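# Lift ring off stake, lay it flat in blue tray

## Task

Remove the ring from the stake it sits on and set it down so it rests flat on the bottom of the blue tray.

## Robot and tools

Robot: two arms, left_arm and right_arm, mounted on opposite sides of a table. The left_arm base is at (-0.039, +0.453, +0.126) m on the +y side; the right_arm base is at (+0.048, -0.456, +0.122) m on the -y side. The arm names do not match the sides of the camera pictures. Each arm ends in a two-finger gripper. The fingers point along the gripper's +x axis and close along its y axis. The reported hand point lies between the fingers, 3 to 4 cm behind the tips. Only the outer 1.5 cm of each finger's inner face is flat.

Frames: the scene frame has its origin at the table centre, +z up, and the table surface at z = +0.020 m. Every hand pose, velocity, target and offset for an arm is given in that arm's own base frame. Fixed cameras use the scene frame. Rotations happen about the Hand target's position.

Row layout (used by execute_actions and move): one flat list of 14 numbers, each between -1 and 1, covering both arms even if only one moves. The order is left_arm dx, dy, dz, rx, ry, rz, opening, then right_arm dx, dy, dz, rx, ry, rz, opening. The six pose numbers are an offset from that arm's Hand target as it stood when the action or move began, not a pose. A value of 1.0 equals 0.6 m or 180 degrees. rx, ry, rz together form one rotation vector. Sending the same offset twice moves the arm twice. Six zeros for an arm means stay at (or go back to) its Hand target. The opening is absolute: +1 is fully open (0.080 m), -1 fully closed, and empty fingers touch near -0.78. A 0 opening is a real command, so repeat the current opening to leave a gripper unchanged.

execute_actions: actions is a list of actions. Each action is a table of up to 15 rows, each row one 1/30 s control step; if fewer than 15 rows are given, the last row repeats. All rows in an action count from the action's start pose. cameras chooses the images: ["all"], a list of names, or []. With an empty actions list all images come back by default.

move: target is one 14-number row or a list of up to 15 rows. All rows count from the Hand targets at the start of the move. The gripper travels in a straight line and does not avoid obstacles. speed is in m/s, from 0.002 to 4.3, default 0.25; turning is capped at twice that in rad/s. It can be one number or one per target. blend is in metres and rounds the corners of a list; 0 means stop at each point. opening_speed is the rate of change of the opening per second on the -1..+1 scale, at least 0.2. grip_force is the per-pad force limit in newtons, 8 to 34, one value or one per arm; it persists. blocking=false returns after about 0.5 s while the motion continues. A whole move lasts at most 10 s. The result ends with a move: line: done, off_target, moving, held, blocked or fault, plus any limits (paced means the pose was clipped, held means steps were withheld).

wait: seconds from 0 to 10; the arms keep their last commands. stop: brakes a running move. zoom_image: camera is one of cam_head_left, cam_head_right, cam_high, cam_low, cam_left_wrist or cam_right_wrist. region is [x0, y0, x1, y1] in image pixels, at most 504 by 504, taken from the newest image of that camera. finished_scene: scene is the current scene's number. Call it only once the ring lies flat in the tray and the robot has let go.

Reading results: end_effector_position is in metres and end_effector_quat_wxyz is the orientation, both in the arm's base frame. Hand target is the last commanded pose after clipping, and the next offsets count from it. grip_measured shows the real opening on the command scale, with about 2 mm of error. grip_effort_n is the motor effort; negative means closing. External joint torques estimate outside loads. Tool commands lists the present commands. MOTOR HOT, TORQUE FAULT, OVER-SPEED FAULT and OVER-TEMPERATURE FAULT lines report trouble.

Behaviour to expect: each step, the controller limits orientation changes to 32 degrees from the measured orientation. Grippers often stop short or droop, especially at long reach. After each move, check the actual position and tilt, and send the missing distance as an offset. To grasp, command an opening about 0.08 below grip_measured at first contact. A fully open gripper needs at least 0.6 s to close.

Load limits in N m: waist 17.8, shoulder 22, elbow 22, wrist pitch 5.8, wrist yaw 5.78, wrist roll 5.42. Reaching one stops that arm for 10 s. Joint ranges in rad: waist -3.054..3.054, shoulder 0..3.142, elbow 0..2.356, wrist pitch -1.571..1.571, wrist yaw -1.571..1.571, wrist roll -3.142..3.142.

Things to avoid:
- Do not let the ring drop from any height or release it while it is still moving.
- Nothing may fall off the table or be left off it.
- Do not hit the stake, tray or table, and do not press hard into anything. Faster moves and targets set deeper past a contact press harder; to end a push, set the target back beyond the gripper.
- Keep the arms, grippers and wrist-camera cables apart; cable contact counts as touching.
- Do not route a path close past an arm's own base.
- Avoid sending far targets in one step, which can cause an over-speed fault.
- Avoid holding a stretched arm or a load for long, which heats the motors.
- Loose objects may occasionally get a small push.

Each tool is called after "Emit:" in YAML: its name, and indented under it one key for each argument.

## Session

Emit:
execute_actions:
  actions: []
  cameras: ["cam_high"]

Scene clock: 0.00 s.
left_arm: end_effector_position=(+0.2405, -0.3438, +0.0323) grip_measured=+1.000 grip_effort_n=n/a end_effector_quat_wxyz=(+0.844, +0.455, +0.180, -0.218) | right_arm: end_effector_position=(+0.2006, -0.2822, +0.1155) grip_measured=+1.000 grip_effort_n=n/a end_effector_quat_wxyz=(-0.352, -0.462, -0.236, +0.779)
Joint positions: left_arm=[-1.221 1.964 0.868 0.287 -0.803 0.278 0.08] | right_arm=[-0.75 1.852 1.45 -1.184 0.481 1.51 0.08]
Joint velocities: within noise
Joint torques (N m): no reading
External joint torques (N m): no reading
Heat: left arm: hottest elbow 32 °C (+0.0 °C/min); right arm: hottest wrist pitch 29 °C (+0.0 °C/min).
Hand target: left_arm +0.2410, -0.3447, +0.0344; +0.846, +0.453, +0.178, -0.217 | right_arm +0.2007, -0.2826, +0.1163; -0.352, -0.462, -0.235, +0.779
Tool commands: left_gripper/opening=+1.0 right_gripper/opening=+1.0
Images, in order (width x height): cam_high 896x504.

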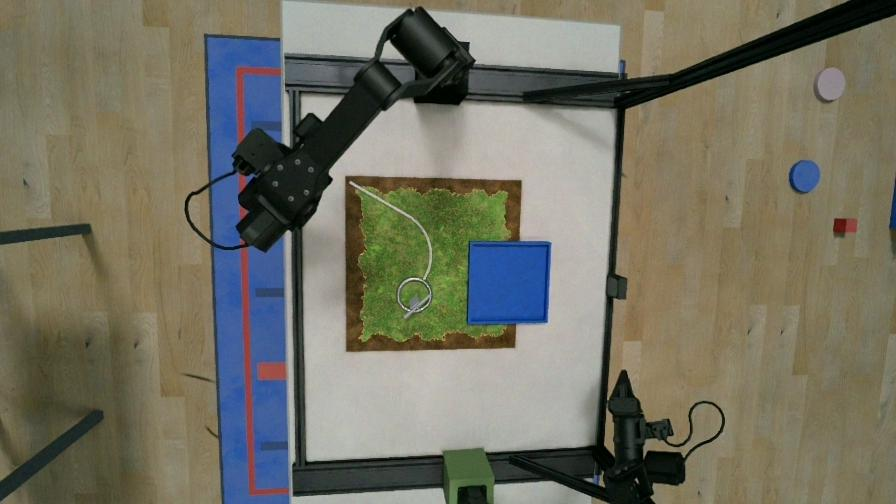

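Emit:
zoom_image:
  camera: "cam_high"
  region: [370, 250, 470, 340]

Scaled by 5.040 from the camera's 896x504 image, which has a finer 1280x720 frame.

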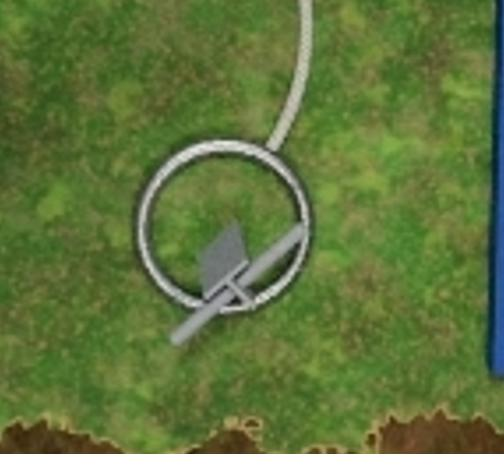

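Emit:
move:
  target: [0, 0, 0, 0, 0, 0, 1.0, 0.4265, 0.3580, -0.1438, 0.1662, -0.0126, 0.4360, 0.0]
  speed: 0.35
  cameras: ["cam_right_wrist"]

Scene clock: 105.43 s.
left_arm: end_effector_position=(+0.2405, -0.3438, +0.0323) grip_measured=+1.000 grip_effort_n=-0.7 end_effector_quat_wxyz=(+0.844, +0.455, +0.180, -0.218) | right_arm: end_effector_position=(+0.4553, -0.0688, +0.0335) grip_measured=+0.004 grip_effort_n=-16.5 end_effector_quat_wxyz=(+0.645, +0.295, +0.639, -0.298)
Joint positions: left_arm=[-1.221 1.964 0.868 0.287 -0.803 0.278 0.08] | right_arm=[-0.148 2.371 1.989 -1.182 0.006 0.718 0.035]
Joint torques (N m): left_arm=[-0.04 -7.38 4.26 1.2 -0.42 -0.02] | right_arm=[0.17 -8.78 7.11 0.08 -0.26 -0.21]
External joint torques (N m): left_arm=[-0.04 0.11 -0.42 -0.03 -0.1 0.01] | right_arm=[0.35 2.14 1.58 -0.25 -0.31 -0.21]
Heat: left arm: hottest elbow 36 °C (+1.0 °C/min); right arm: hottest shoulder 34 °C (+3.0 °C/min).
Hand target: left_arm +0.2410, -0.3447, +0.0344; +0.846, +0.453, +0.178, -0.217 | right_arm +0.4567, -0.0678, +0.0301; +0.643, +0.295, +0.643, -0.294
Off the commanded pose: left_arm 0.002 m, 0 deg | right_arm 0.004 m, 1 deg.
move: done
camera_calibration:
cam_right_wrist: T_world_to_cam=[[-0.77404, -0.633114, 0.00542431, 0.319833], [-0.60873, 0.746529, 0.268594, 0.356652], [-0.1741, 0.2046, -0.963238, 0.203831], [0, 0, 0, 1]] pos_world=[0.500155, -0.105464, 0.0988085]
Images, in order (width x height): cam_right_wrist 896x504.

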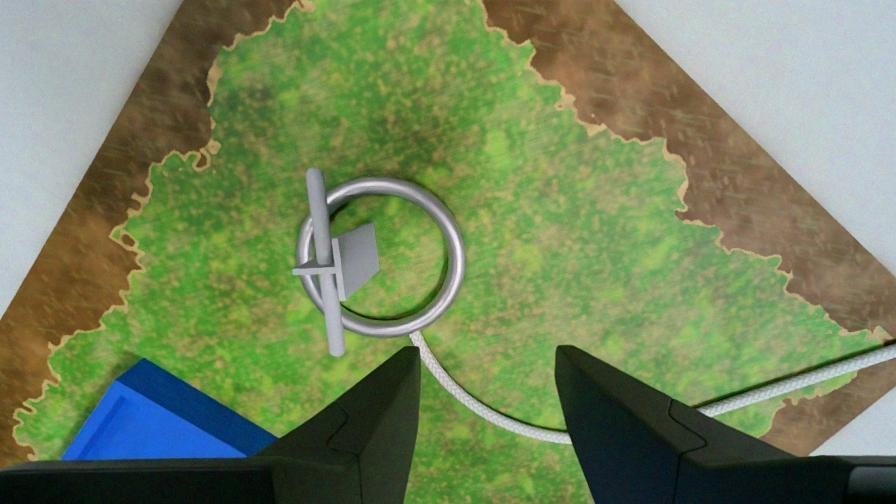

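Emit:
move:
  target:
    - [0, 0, 0, 0, 0, 0, 1.0, -0.0070, 0.0022, -0.1418, 0, 0, 0.0122, 0.0]
    - [0, 0, 0, 0, 0, 0, 1.0, -0.0070, 0.0022, -0.1835, 0, 0, 0.0122, 0.0]
  speed: [0.25, 0.06]
  blend: [0.008, 0]
  cameras: ["cam_right_wrist"]

Scene clock: 159.80 s.
left_arm: end_effector_position=(+0.2405, -0.3438, +0.0323) grip_measured=+1.000 grip_effort_n=-1.2 end_effector_quat_wxyz=(+0.844, +0.455, +0.180, -0.218) | right_arm: end_effector_position=(+0.4554, -0.0686, -0.0738) grip_measured=+0.004 grip_effort_n=-16.0 end_effector_quat_wxyz=(+0.653, +0.284, +0.642, -0.285)
Joint positions: left_arm=[-1.221 1.964 0.868 0.287 -0.803 0.278 0.08] | right_arm=[-0.148 2.509 1.794 -0.842 0.006 0.681 0.035]
Joint torques (N m): left_arm=[-0.04 -7.38 4.21 1.19 -0.42 -0.03] | right_arm=[0.1 -9.08 4.69 0.44 -0.25 -0.18]
External joint torques (N m): left_arm=[-0.07 0.02 -0.38 -0.02 -0.09 0.01] | right_arm=[0.12 2.23 -0.48 0.07 -0.29 -0.18]
Heat: left arm: hottest elbow 37 °C (+1.0 °C/min); right arm: hottest shoulder 37 °C (+3.0 °C/min).
Hand target: left_arm +0.2410, -0.3447, +0.0344; +0.846, +0.453, +0.178, -0.217 | right_arm +0.4525, -0.0665, -0.0801; +0.649, +0.282, +0.648, -0.282
Off the commanded pose: left_arm 0.002 m, 0 deg | right_arm 0.007 m, 1 deg.
move: done
camera_calibration:
cam_right_wrist: T_world_to_cam=[[-0.749863, -0.661593, 0.000081981, 0.307269], [-0.638328, 0.723527, 0.262765, 0.39677], [-0.173903, 0.196986, -0.96486, 0.0997014], [0, 0, 0, 1]] pos_world=[0.501017, -0.103426, -0.00808469]
Images, in order (width x height): cam_right_wrist 896x504.

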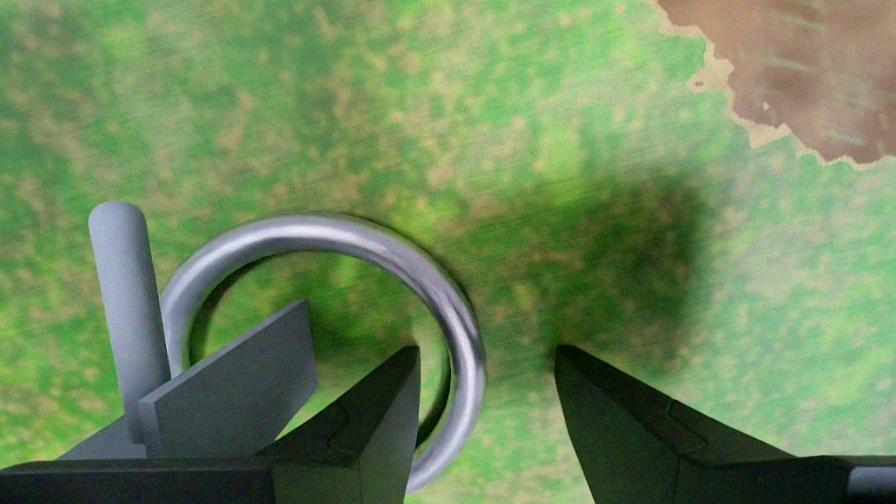

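Emit:
move:
  target:
    - [0, 0, 0, 0, 0, 0, 1.0, 0.0063, 0.0055, -0.002, 0, 0, 0, 0.0]
    - [0, 0, 0, 0, 0, 0, 1.0, 0.0063, 0.0055, -0.002, 0, 0, 0, -0.68]
  speed: 0.06
  opening_speed: 0.8
  cameras: ["cam_right_wrist"]

Scene clock: 181.77 s.
left_arm: end_effector_position=(+0.2405, -0.3438, +0.0323) grip_measured=+1.000 grip_effort_n=-1.2 end_effector_quat_wxyz=(+0.844, +0.455, +0.180, -0.218) | right_arm: end_effector_position=(+0.4572, -0.0643, -0.0748) grip_measured=-0.624 grip_effort_n=-83.5 end_effector_quat_wxyz=(+0.653, +0.281, +0.644, -0.282)
Joint positions: left_arm=[-1.221 1.964 0.868 0.287 -0.803 0.278 0.08] | right_arm=[-0.138 2.518 1.807 -0.848 0.004 0.681 0.007]
Joint torques (N m): left_arm=[0 -7.34 4.27 1.2 -0.43 -0.04] | right_arm=[0.01 -8.52 6.01 0.28 -0.15 0.07]
External joint torques (N m): left_arm=[-0.04 0.12 -0.38 -0.03 -0.11 0] | right_arm=[-0.07 2.81 0.86 -0.07 -0.18 0.07]
Heat: left arm: hottest shoulder 37 °C (+1.0 °C/min); right arm: hottest shoulder 38 °C (+3.0 °C/min).
Hand target: left_arm +0.2410, -0.3447, +0.0344; +0.846, +0.453, +0.178, -0.217 | right_arm +0.4562, -0.0633, -0.0812; +0.649, +0.282, +0.648, -0.282
Off the commanded pose: left_arm 0.002 m, 0 deg | right_arm 0.007 m, 1 deg.
move: done
camera_calibration:
cam_right_wrist: T_world_to_cam=[[-0.743723, -0.668488, 0.0000412265, 0.308262], [-0.644383, 0.716922, 0.266071, 0.397659], [-0.177895, 0.197856, -0.963953, 0.100041], [0, 0, 0, 1]] pos_world=[0.503303, -0.0988143, -0.00938365]
Images, in order (width x height): cam_right_wrist 896x504.

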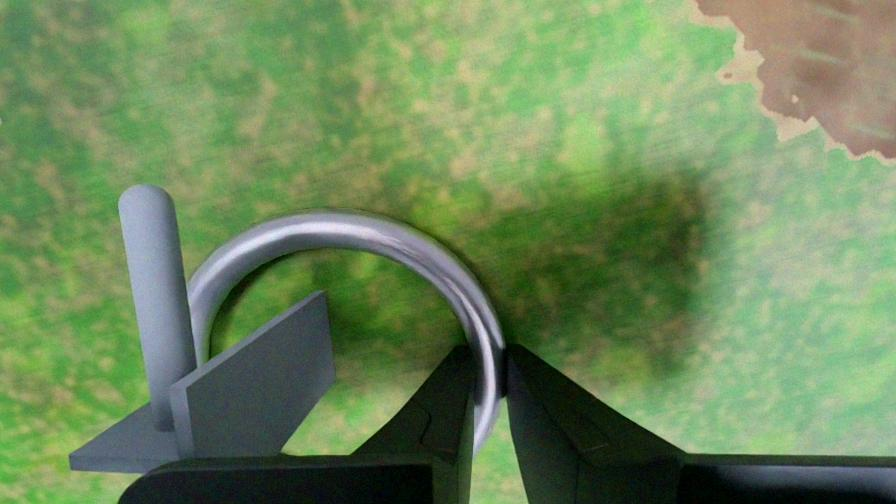

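Emit:
move:
  target: [0, 0, 0, 0, 0, 0, 1.0, 0.0340, -0.0347, 0.0587, 0, 0, 0, -0.68]
  speed: 0.08
  cameras: ["cam_right_wrist", "cam_high"]

Scene clock: 298.00 s.
left_arm: end_effector_position=(+0.2405, -0.3438, +0.0323) grip_measured=+1.000 grip_effort_n=-0.7 end_effector_quat_wxyz=(+0.844, +0.455, +0.180, -0.218) | right_arm: end_effector_position=(+0.4747, -0.0838, -0.0449) grip_measured=-0.624 grip_effort_n=-83.5 end_effector_quat_wxyz=(+0.648, +0.282, +0.648, -0.285)
Joint positions: left_arm=[-1.221 1.964 0.868 0.287 -0.803 0.278 0.08] | right_arm=[-0.174 2.564 2.024 -1.032 0.004 0.651 0.007]
Joint torques (N m): left_arm=[-0.04 -7.4 4.24 1.21 -0.44 -0.05] | right_arm=[-0.17 -9.91 7.09 0.08 -0.14 -0.16]
External joint torques (N m): left_arm=[-0.04 0.04 -0.42 -0.02 -0.12 -0.01] | right_arm=[-0.17 1.76 1.73 -0.24 -0.18 -0.16]
Heat: left arm: hottest shoulder 38 °C (+0.0 °C/min); right arm: hottest shoulder 43 °C (+1.0 °C/min).
Hand target: left_arm +0.2410, -0.3447, +0.0344; +0.846, +0.453, +0.178, -0.217 | right_arm +0.4767, -0.0842, -0.0461; +0.649, +0.282, +0.648, -0.282
Off the commanded pose: left_arm 0.002 m, 0 deg | right_arm 0.002 m, 0 deg.
move: done
camera_calibration:
cam_right_wrist: T_world_to_cam=[[-0.747475, -0.664236, 0.00846983, 0.310705], [-0.63676, 0.720072, 0.275739, 0.412001], [-0.189255, 0.200715, -0.961195, 0.141638], [0, 0, 0, 1]] pos_world=[0.521396, -0.118718, 0.0199058]
Images, in order (width x height): cam_high 896x504, cam_right_wrist 896x504.

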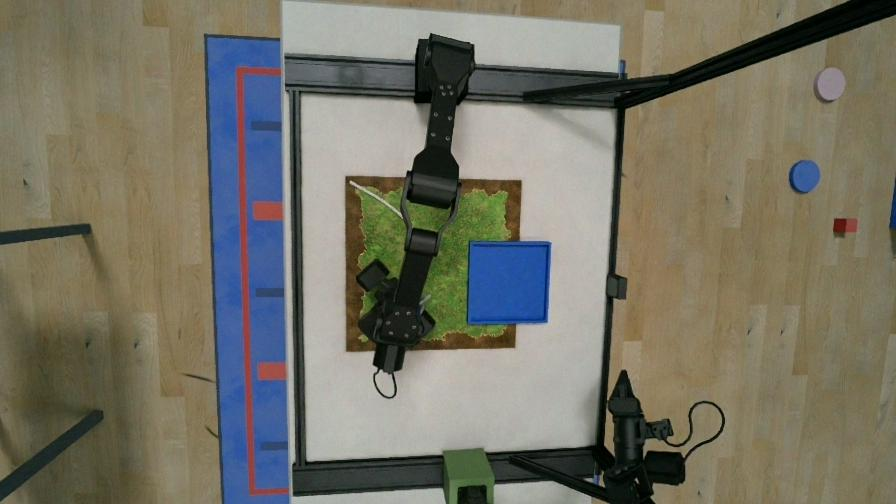

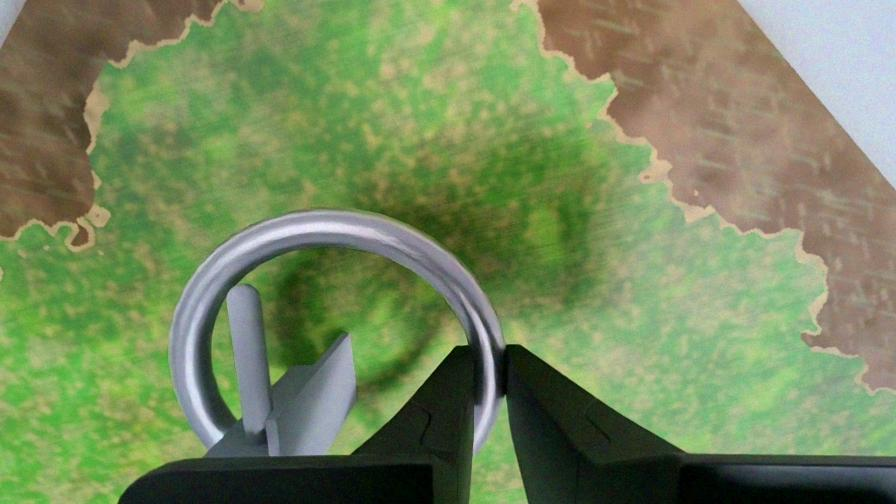

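Emit:
move:
  target: [0, 0, 0, 0, 0, 0, 1.0, -0.0137, 0.0146, 0.0247, -0.1300, -0.1213, 0, -0.68]
  speed: 0.12
  cameras: ["cam_right_wrist"]

Scene clock: 367.80 s.
left_arm: end_effector_position=(+0.2405, -0.3438, +0.0323) grip_measured=+1.000 grip_effort_n=-0.7 end_effector_quat_wxyz=(+0.844, +0.455, +0.180, -0.218) | right_arm: end_effector_position=(+0.4648, -0.0725, -0.0423) grip_measured=-0.624 grip_effort_n=-83.5 end_effector_quat_wxyz=(+0.796, +0.191, +0.459, -0.345)
Joint positions: left_arm=[-1.221 1.964 0.868 0.287 -0.803 0.278 0.08] | right_arm=[-0.04 2.269 1.364 -0.276 0.368 0.693 0.007]
Joint torques (N m): left_arm=[0.02 -7.42 4.24 1.19 -0.43 -0.03] | right_arm=[-0.16 -11.96 5.08 1.55 0.82 0.13]
External joint torques (N m): left_arm=[-0.03 0.05 -0.41 -0.03 -0.1 0] | right_arm=[-0.23 -1.92 -0.06 0.64 0.58 0.12]
Heat: left arm: hottest shoulder 39 °C (+1.0 °C/min); right arm: hottest shoulder 50 °C (+5.0 °C/min). Fold the right arm in close to its base, or ease its load, before you think long.
Hand target: left_arm +0.2410, -0.3447, +0.0344; +0.846, +0.453, +0.178, -0.217 | right_arm +0.4684, -0.0752, -0.0313; +0.802, +0.194, +0.444, -0.348
Off the commanded pose: left_arm 0.002 m, 0 deg | right_arm 0.012 m, 2 deg.
MOTOR HOT: joint 2 (shoulder) of the right arm reports 50 °C; the controller stops that arm at 95 °C. To cool a motor, set the load down, stop pushing, or move to a pose that needs little force.
move: off_target (right_arm)
camera_calibration:
cam_right_wrist: T_world_to_cam=[[-0.737268, -0.675563, 0.00708928, 0.305133], [-0.656108, 0.713454, -0.245979, 0.383407], [0.161116, -0.186004, -0.969249, -0.051216], [0, 0, 0, 1]] pos_world=[0.484772, -0.0769331, 0.0425056]
Images, in order (width x height): cam_right_wrist 896x504.

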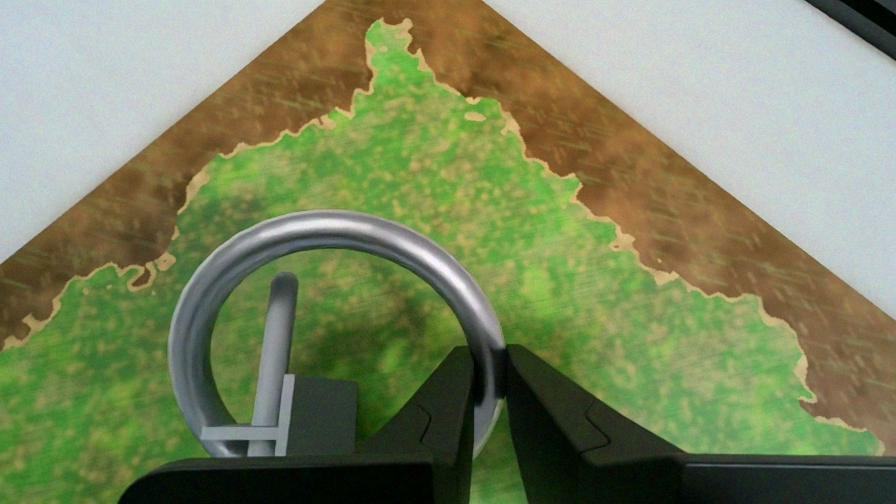

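Emit:
move:
  target: [0, 0, 0, 0, 0, 0, 1.0, 0, 0, 0.0215, 0, 0, 0, -0.68]
  speed: 0.1
  cameras: ["cam_right_wrist"]

Scene clock: 408.53 s.
left_arm: end_effector_position=(+0.2405, -0.3438, +0.0323) grip_measured=+1.000 grip_effort_n=-1.2 end_effector_quat_wxyz=(+0.844, +0.455, +0.180, -0.218) | right_arm: end_effector_position=(+0.4628, -0.0727, -0.0317) grip_measured=-0.624 grip_effort_n=-83.5 end_effector_quat_wxyz=(+0.796, +0.190, +0.460, -0.345)
Joint positions: left_arm=[-1.221 1.964 0.868 0.287 -0.803 0.278 0.08] | right_arm=[-0.04 2.239 1.363 -0.307 0.369 0.693 0.007]
Joint torques (N m): left_arm=[0.01 -7.37 4.24 1.19 -0.43 -0.04] | right_arm=[-0.18 -11.83 6.59 0.85 0.75 0.13]
External joint torques (N m): left_arm=[0.06 0.15 -0.47 -0.05 -0.12 -0.01] | right_arm=[-0.16 -1.93 1.39 -0.05 0.51 0.12]
Heat: left arm: hottest shoulder 40 °C (+1.0 °C/min); right arm: hottest shoulder 47 °C (-1.0 °C/min).
Hand target: left_arm +0.2410, -0.3447, +0.0344; +0.846, +0.453, +0.178, -0.217 | right_arm +0.4684, -0.0754, -0.0184; +0.802, +0.194, +0.444, -0.349
Off the commanded pose: left_arm 0.002 m, 0 deg | right_arm 0.015 m, 2 deg.
MOTOR HOT: cleared for the motors of the right arm.
move: off_target (right_arm)
camera_calibration:
cam_right_wrist: T_world_to_cam=[[-0.73777, -0.674981, 0.00974534, 0.303806], [-0.656059, 0.713539, -0.245863, 0.384881], [0.159, -0.187784, -0.969255, -0.0397895], [0, 0, 0, 1]] pos_world=[0.482971, -0.077036, 0.0531014]
Images, in order (width x height): cam_right_wrist 896x504.

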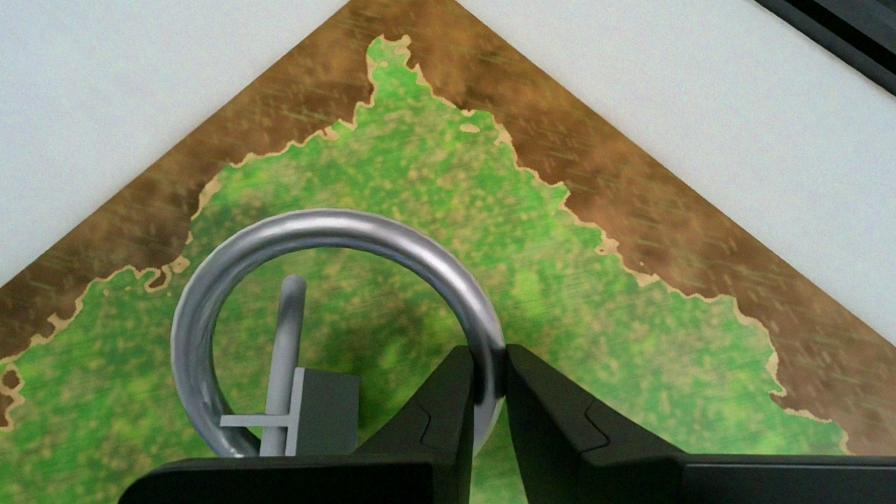

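Emit:
move:
  target:
    - [0, 0, 0, 0, 0, 0, 1.0, -0.0500, 0.0536, 0.0075, 0, 0, 0, -0.68]
    - [0, 0, 0, 0, 0, 0, 1.0, -0.0520, 0.0556, 0.1075, 0, 0, 0, -0.68]
  speed: [0.08, 0.1]
  blend: [0.004, 0]
  cameras: ["cam_right_wrist"]

Scene clock: 430.40 s.
left_arm: end_effector_position=(+0.2405, -0.3438, +0.0323) grip_measured=+1.000 grip_effort_n=-1.2 end_effector_quat_wxyz=(+0.844, +0.455, +0.180, -0.218) | right_arm: end_effector_position=(+0.4325, -0.0417, +0.0356) grip_measured=-0.624 grip_effort_n=-83.5 end_effector_quat_wxyz=(+0.796, +0.188, +0.458, -0.347)
Joint positions: left_arm=[-1.221 1.964 0.868 0.287 -0.803 0.278 0.08] | right_arm=[0.041 2.013 1.305 -0.504 0.405 0.773 0.007]
Joint torques (N m): left_arm=[-0.01 -7.4 4.21 1.19 -0.42 -0.04] | right_arm=[-0.03 -10.12 7.36 0.9 0.65 0.23]
External joint torques (N m): left_arm=[-0.01 0.03 -0.42 -0.03 -0.1 -0.01] | right_arm=[-0.03 -1.26 1.76 0.05 0.39 0.23]
Heat: left arm: hottest shoulder 40 °C (+1.0 °C/min); right arm: hottest shoulder 52 °C (+3.0 °C/min). Fold the right arm in close to its base, or ease its load, before you think long.
Hand target: left_arm +0.2410, -0.3447, +0.0344; +0.846, +0.453, +0.178, -0.217 | right_arm +0.4373, -0.0420, +0.0462; +0.802, +0.194, +0.444, -0.349
Off the commanded pose: left_arm 0.002 m, 0 deg | right_arm 0.012 m, 2 deg.
MOTOR HOT: joint 2 (shoulder) of the right arm reports 52 °C; the controller stops that arm at 95 °C. To cool a motor, set the load down, stop pushing, or move to a pose that needs little force.
move: off_target (right_arm)
camera_calibration:
cam_right_wrist: T_world_to_cam=[[-0.738862, -0.673724, 0.0133264, 0.302094], [-0.654682, 0.713014, -0.251004, 0.358849], [0.159606, -0.194182, -0.967894, 0.0354898], [0, 0, 0, 1]] pos_world=[0.452473, -0.0454452, 0.120397]
Images, in order (width x height): cam_right_wrist 896x504.

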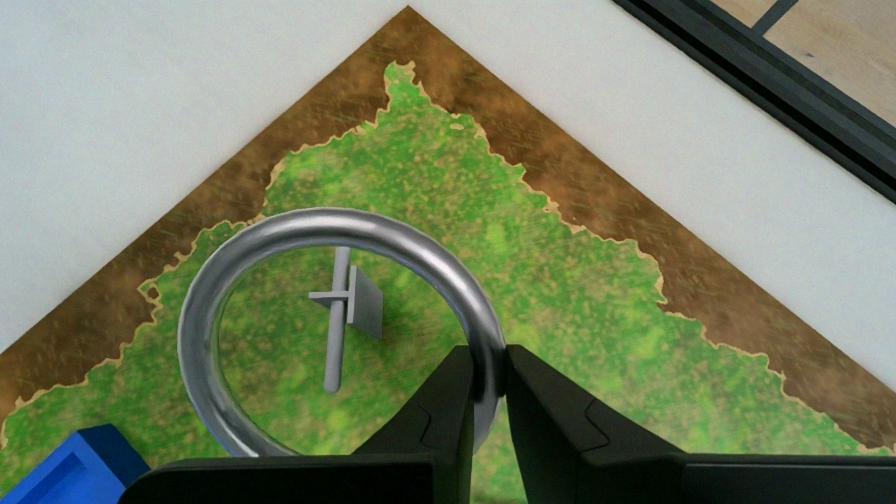

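Emit:
move:
  target:
    - [0, 0, 0, 0, 0, 0, 1.0, -0.0222, 0.3167, -0.0687, 0.1300, 0.1213, 0, -0.68]
    - [0, 0, 0, 0, 0, 0, 1.0, -0.0222, 0.3167, -0.1800, 0.1300, 0.1213, 0, -0.68]
  speed: [0.25, 0.15]
  blend: [0.02, 0]
  cameras: ["cam_right_wrist", "cam_high"]

Scene clock: 471.80 s.
left_arm: end_effector_position=(+0.2405, -0.3438, +0.0323) grip_measured=+1.000 grip_effort_n=-1.2 end_effector_quat_wxyz=(+0.844, +0.455, +0.180, -0.218) | right_arm: end_effector_position=(+0.4247, +0.1472, -0.0595) grip_measured=-0.624 grip_effort_n=-83.5 end_effector_quat_wxyz=(+0.652, +0.279, +0.647, -0.281)
Joint positions: left_arm=[-1.221 1.964 0.868 0.287 -0.803 0.278 0.08] | right_arm=[0.336 2.45 1.744 -0.861 0.006 1.15 0.007]
Joint torques (N m): left_arm=[0 -7.39 4.21 1.17 -0.43 -0.03] | right_arm=[0.02 -9.64 5.05 0.42 -0.22 0.2]
External joint torques (N m): left_arm=[0.02 0.11 -0.47 -0.06 -0.11 0.01] | right_arm=[0.1 1.3 -0.08 0.08 -0.28 0.2]
Heat: left arm: hottest shoulder 40 °C (+0.0 °C/min); right arm: hottest shoulder 53 °C (+5.0 °C/min). Fold the right arm in close to its base, or ease its load, before you think long.
Hand target: left_arm +0.2410, -0.3447, +0.0344; +0.846, +0.453, +0.178, -0.217 | right_arm +0.4239, +0.1480, -0.0619; +0.648, +0.282, +0.648, -0.282
Off the commanded pose: left_arm 0.002 m, 0 deg | right_arm 0.003 m, 1 deg.
MOTOR HOT: still on. Joint 2 (shoulder) of the right arm reports 53 °C.
move: done
camera_calibration:
cam_right_wrist: T_world_to_cam=[[-0.740639, -0.671892, 0.00396562, 0.424891], [-0.646026, 0.713723, 0.270648, 0.22251], [-0.184677, 0.197891, -0.96267, 0.0701365], [0, 0, 0, 1]] pos_world=[0.47139, 0.112791, 0.00561143]
Images, in order (width x height): cam_high 896x504, cam_right_wrist 896x504.

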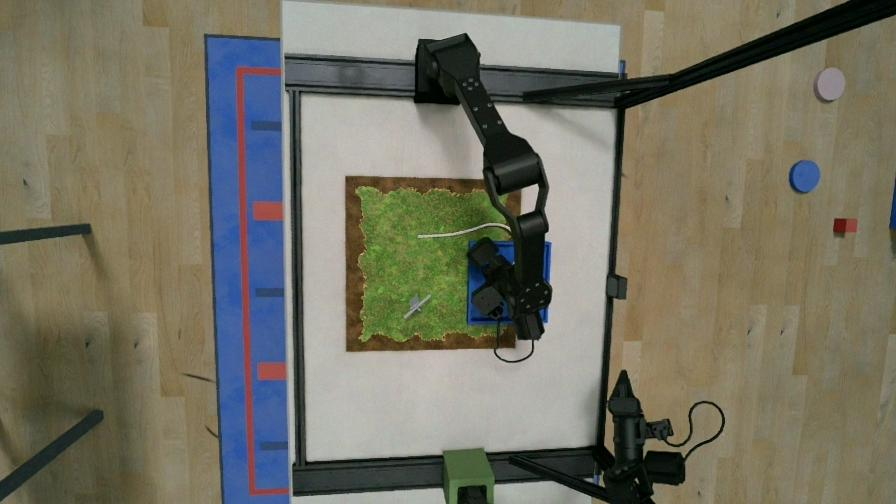

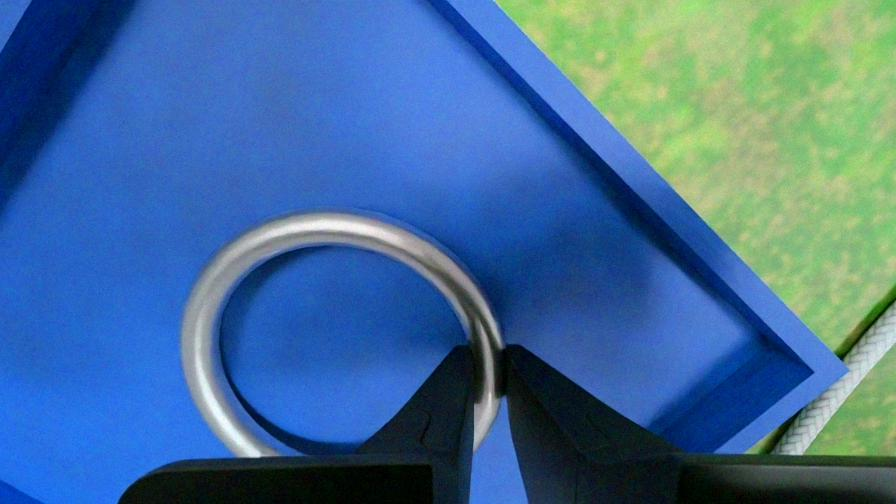

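Emit:
move:
  target: [0, 0, 0, 0, 0, 0, 1.0, 0, 0, -0.0217, 0, 0, 0, -0.68]
  speed: 0.04
  cameras: ["cam_right_wrist"]

Scene clock: 482.90 s.
left_arm: end_effector_position=(+0.2405, -0.3438, +0.0323) grip_measured=+1.000 grip_effort_n=-0.7 end_effector_quat_wxyz=(+0.844, +0.455, +0.180, -0.218) | right_arm: end_effector_position=(+0.4278, +0.1485, -0.0667) grip_measured=-0.624 grip_effort_n=-83.5 end_effector_quat_wxyz=(+0.655, +0.283, +0.643, -0.277)
Joint positions: left_arm=[-1.221 1.964 0.868 0.287 -0.803 0.278 0.08] | right_arm=[0.336 2.464 1.739 -0.828 0.005 1.15 0.007]
Joint torques (N m): left_arm=[-0.02 -7.35 4.25 1.2 -0.43 -0.02] | right_arm=[-0.06 -8.58 4.43 0.56 -0.17 0.2]
External joint torques (N m): left_arm=[-0.02 0.14 -0.43 -0.03 -0.11 0.01] | right_arm=[-0.05 2.38 -0.61 0.23 -0.23 0.2]
Heat: left arm: hottest shoulder 40 °C (+0.0 °C/min); right arm: hottest shoulder 51 °C (+0.0 °C/min). Fold the right arm in close to its base, or ease its load, before you think long.
Hand target: left_arm +0.2410, -0.3447, +0.0344; +0.846, +0.453, +0.178, -0.217 | right_arm +0.4239, +0.1480, -0.0748; +0.649, +0.282, +0.648, -0.282
Off the commanded pose: left_arm 0.002 m, 0 deg | right_arm 0.009 m, 1 deg.
MOTOR HOT: still on. Joint 2 (shoulder) of the right arm reports 51 °C.
move: off_target (right_arm)
camera_calibration:
cam_right_wrist: T_world_to_cam=[[-0.740576, -0.671902, -0.00975775, 0.427122], [-0.649616, 0.712146, 0.266172, 0.227002], [-0.171893, 0.20346, -0.963876, 0.0571507], [0, 0, 0, 1]] pos_world=[0.473604, 0.113698, -0.00116784]
Images, in order (width x height): cam_right_wrist 896x504.

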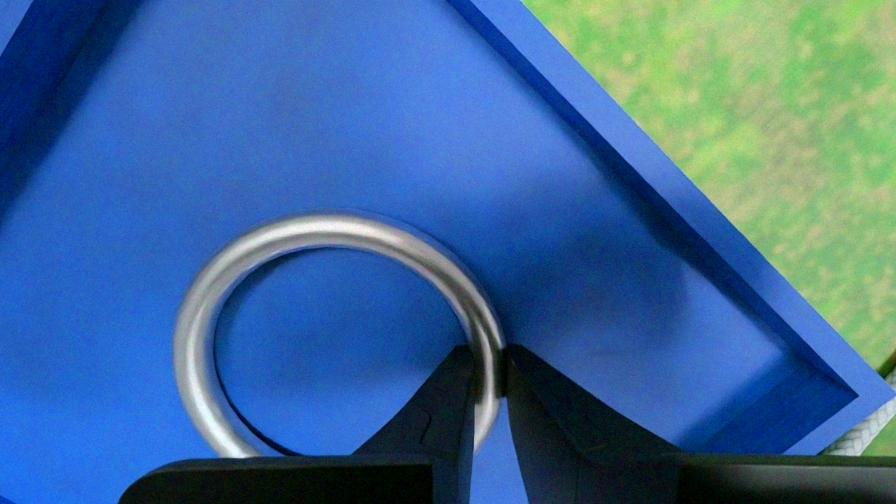

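Emit:
move:
  target: [0, 0, 0, 0, 0, 0, 1.0, 0.002, 0, -0.0095, 0, 0, 0, -0.68]
  speed: 0.04
  cameras: ["cam_right_wrist"]

Scene clock: 495.37 s.
left_arm: end_effector_position=(+0.2405, -0.3438, +0.0323) grip_measured=+1.000 grip_effort_n=-1.2 end_effector_quat_wxyz=(+0.844, +0.455, +0.180, -0.218) | right_arm: end_effector_position=(+0.4279, +0.1485, -0.0694) grip_measured=-0.624 grip_effort_n=-83.5 end_effector_quat_wxyz=(+0.655, +0.283, +0.644, -0.277)
Joint positions: left_arm=[-1.221 1.964 0.868 0.287 -0.803 0.278 0.08] | right_arm=[0.336 2.47 1.739 -0.823 0.005 1.15 0.007]
Joint torques (N m): left_arm=[0.02 -7.34 4.24 1.18 -0.41 -0.04] | right_arm=[-0.09 -7.5 4.86 1.07 -0.16 0.17]
External joint torques (N m): left_arm=[0.08 0.17 -0.47 -0.06 -0.1 -0.01] | right_arm=[-0.09 3.45 -0.21 0.72 -0.21 0.17]
Heat: left arm: hottest shoulder 40 °C (+0.0 °C/min); right arm: hottest shoulder 48 °C (-4.0 °C/min). Fold the right arm in close to its base, or ease its load, before you think long.
Hand target: left_arm +0.2410, -0.3447, +0.0344; +0.846, +0.453, +0.178, -0.217 | right_arm +0.4251, +0.1480, -0.0805; +0.649, +0.282, +0.648, -0.282
Off the commanded pose: left_arm 0.002 m, 0 deg | right_arm 0.011 m, 1 deg.
MOTOR HOT: still on. Joint 2 (shoulder) of the right arm reports 48 °C.
move: off_target (right_arm)
camera_calibration:
cam_right_wrist: T_world_to_cam=[[-0.740609, -0.671879, -0.00877299, 0.427187], [-0.649313, 0.712253, 0.266624, 0.227605], [-0.17289, 0.203161, -0.963761, 0.0551673], [0, 0, 0, 1]] pos_world=[0.473703, 0.113697, -0.00376929]
Images, in order (width x height): cam_right_wrist 896x504.

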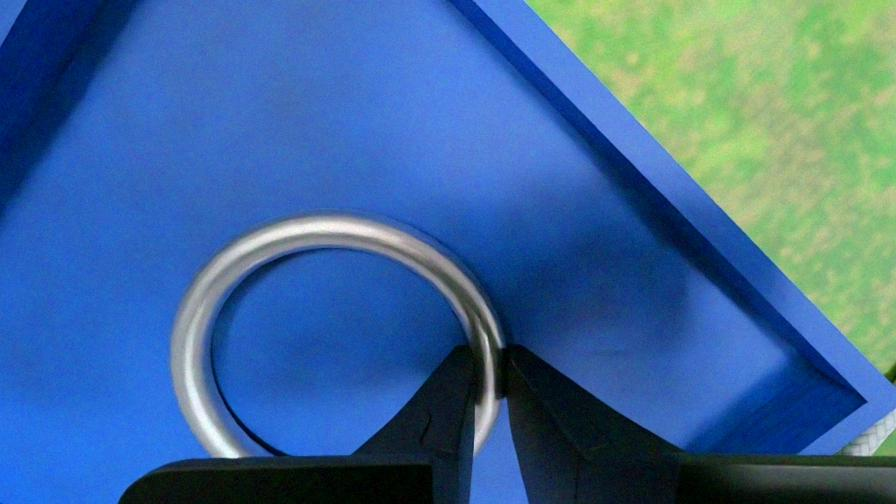

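Emit:
move:
  target:
    - [0, 0, 0, 0, 0, 0, 1.0, 0.0030, 0, 0.0133, 0, 0, 0, -0.68]
    - [0, 0, 0, 0, 0, 0, 1.0, 0.0030, 0, 0.0133, 0, 0, 0, -0.3]
    - [0, 0, 0, 0, 0, 0, 1.0, -0.02, -0.05, 0.22, 0, 0, 0, -0.3]
  speed: [0.06, 0.06, 0.15]
  opening_speed: 0.4
  cameras: ["cam_right_wrist", "cam_high"]

Scene clock: 516.43 s.
left_arm: end_effector_position=(+0.2405, -0.3438, +0.0323) grip_measured=+1.000 grip_effort_n=-1.2 end_effector_quat_wxyz=(+0.844, +0.455, +0.180, -0.218) | right_arm: end_effector_position=(+0.4112, +0.1171, +0.0460) grip_measured=-0.304 grip_effort_n=18.4 end_effector_quat_wxyz=(+0.645, +0.280, +0.650, -0.288)
Joint positions: left_arm=[-1.221 1.964 0.868 0.287 -0.803 0.278 0.08] | right_arm=[0.279 2.235 1.807 -1.156 0.004 1.105 0.021]
Joint torques (N m): left_arm=[0.02 -7.35 4.29 1.19 -0.43 -0.05] | right_arm=[-0.07 -10.55 6.84 0.02 -0.14 -0.17]
External joint torques (N m): left_arm=[-0.01 0.16 -0.41 -0.05 -0.11 -0.01] | right_arm=[-0.02 -0.44 1.36 -0.27 -0.19 -0.17]
Heat: left arm: hottest shoulder 41 °C (+1.0 °C/min); right arm: hottest shoulder 45 °C (-8.1 °C/min).
Hand target: left_arm +0.2410, -0.3447, +0.0344; +0.846, +0.453, +0.178, -0.217 | right_arm +0.4131, +0.1181, +0.0514; +0.649, +0.282, +0.648, -0.282
Off the commanded pose: left_arm 0.002 m, 0 deg | right_arm 0.006 m, 1 deg.
MOTOR HOT: cleared for the motors of the right arm.
move: done
camera_calibration:
cam_right_wrist: T_world_to_cam=[[-0.748116, -0.663298, 0.018949, 0.395622], [-0.633044, 0.721973, 0.279303, 0.199972], [-0.198942, 0.196955, -0.960016, 0.18108], [0, 0, 0, 1]] pos_world=[0.458586, 0.0823763, 0.11049]
Images, in order (width x height): cam_high 896x504, cam_right_wrist 896x504.

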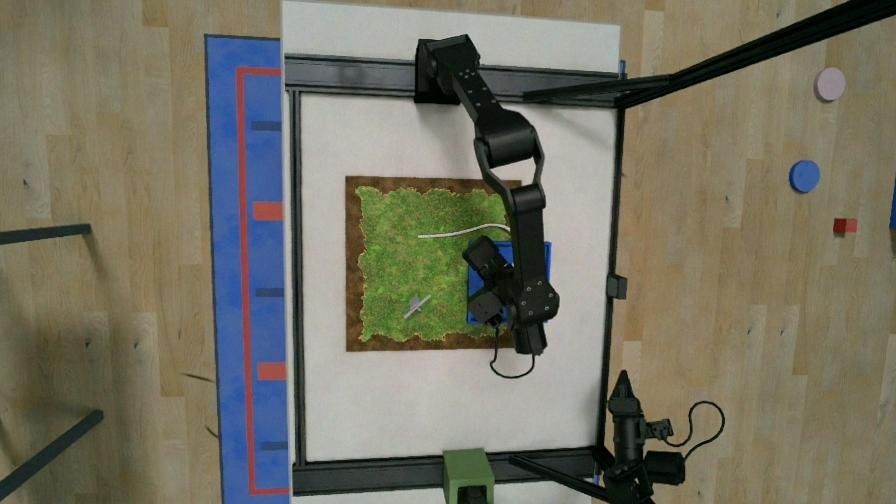

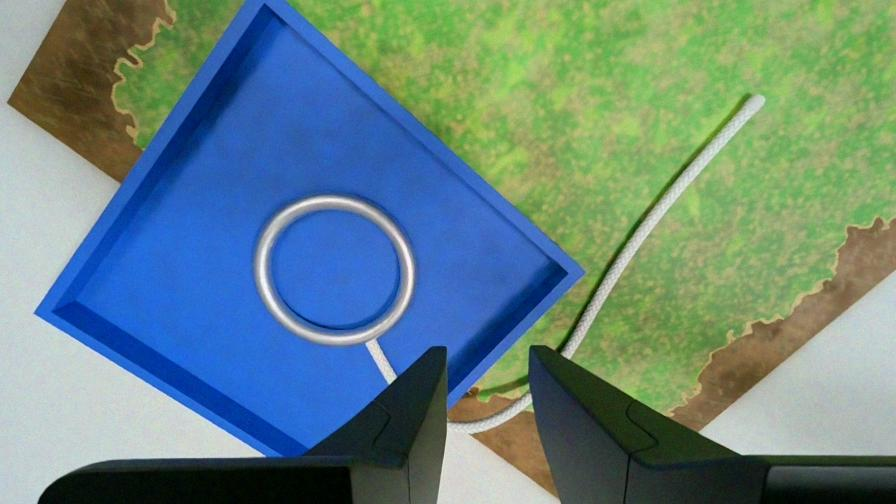

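Emit:
zoom_image:
  camera: "cam_right_wrist"
  region: [230, 170, 470, 420]

Scaled by 2.016 from the camera's 896x504 image, which has a finer 1280x720 frame.

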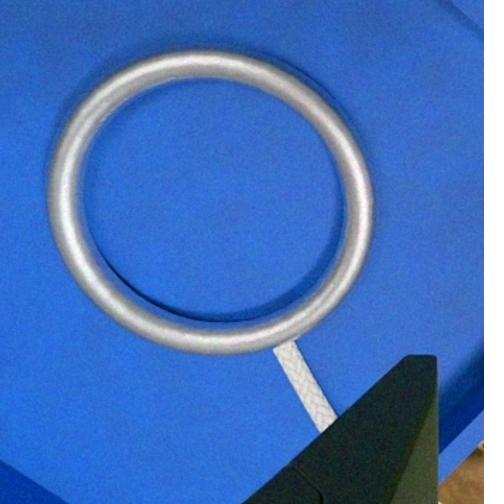

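Emit:
finished_scene:
  scene: 2

The scene is finished: the task was done.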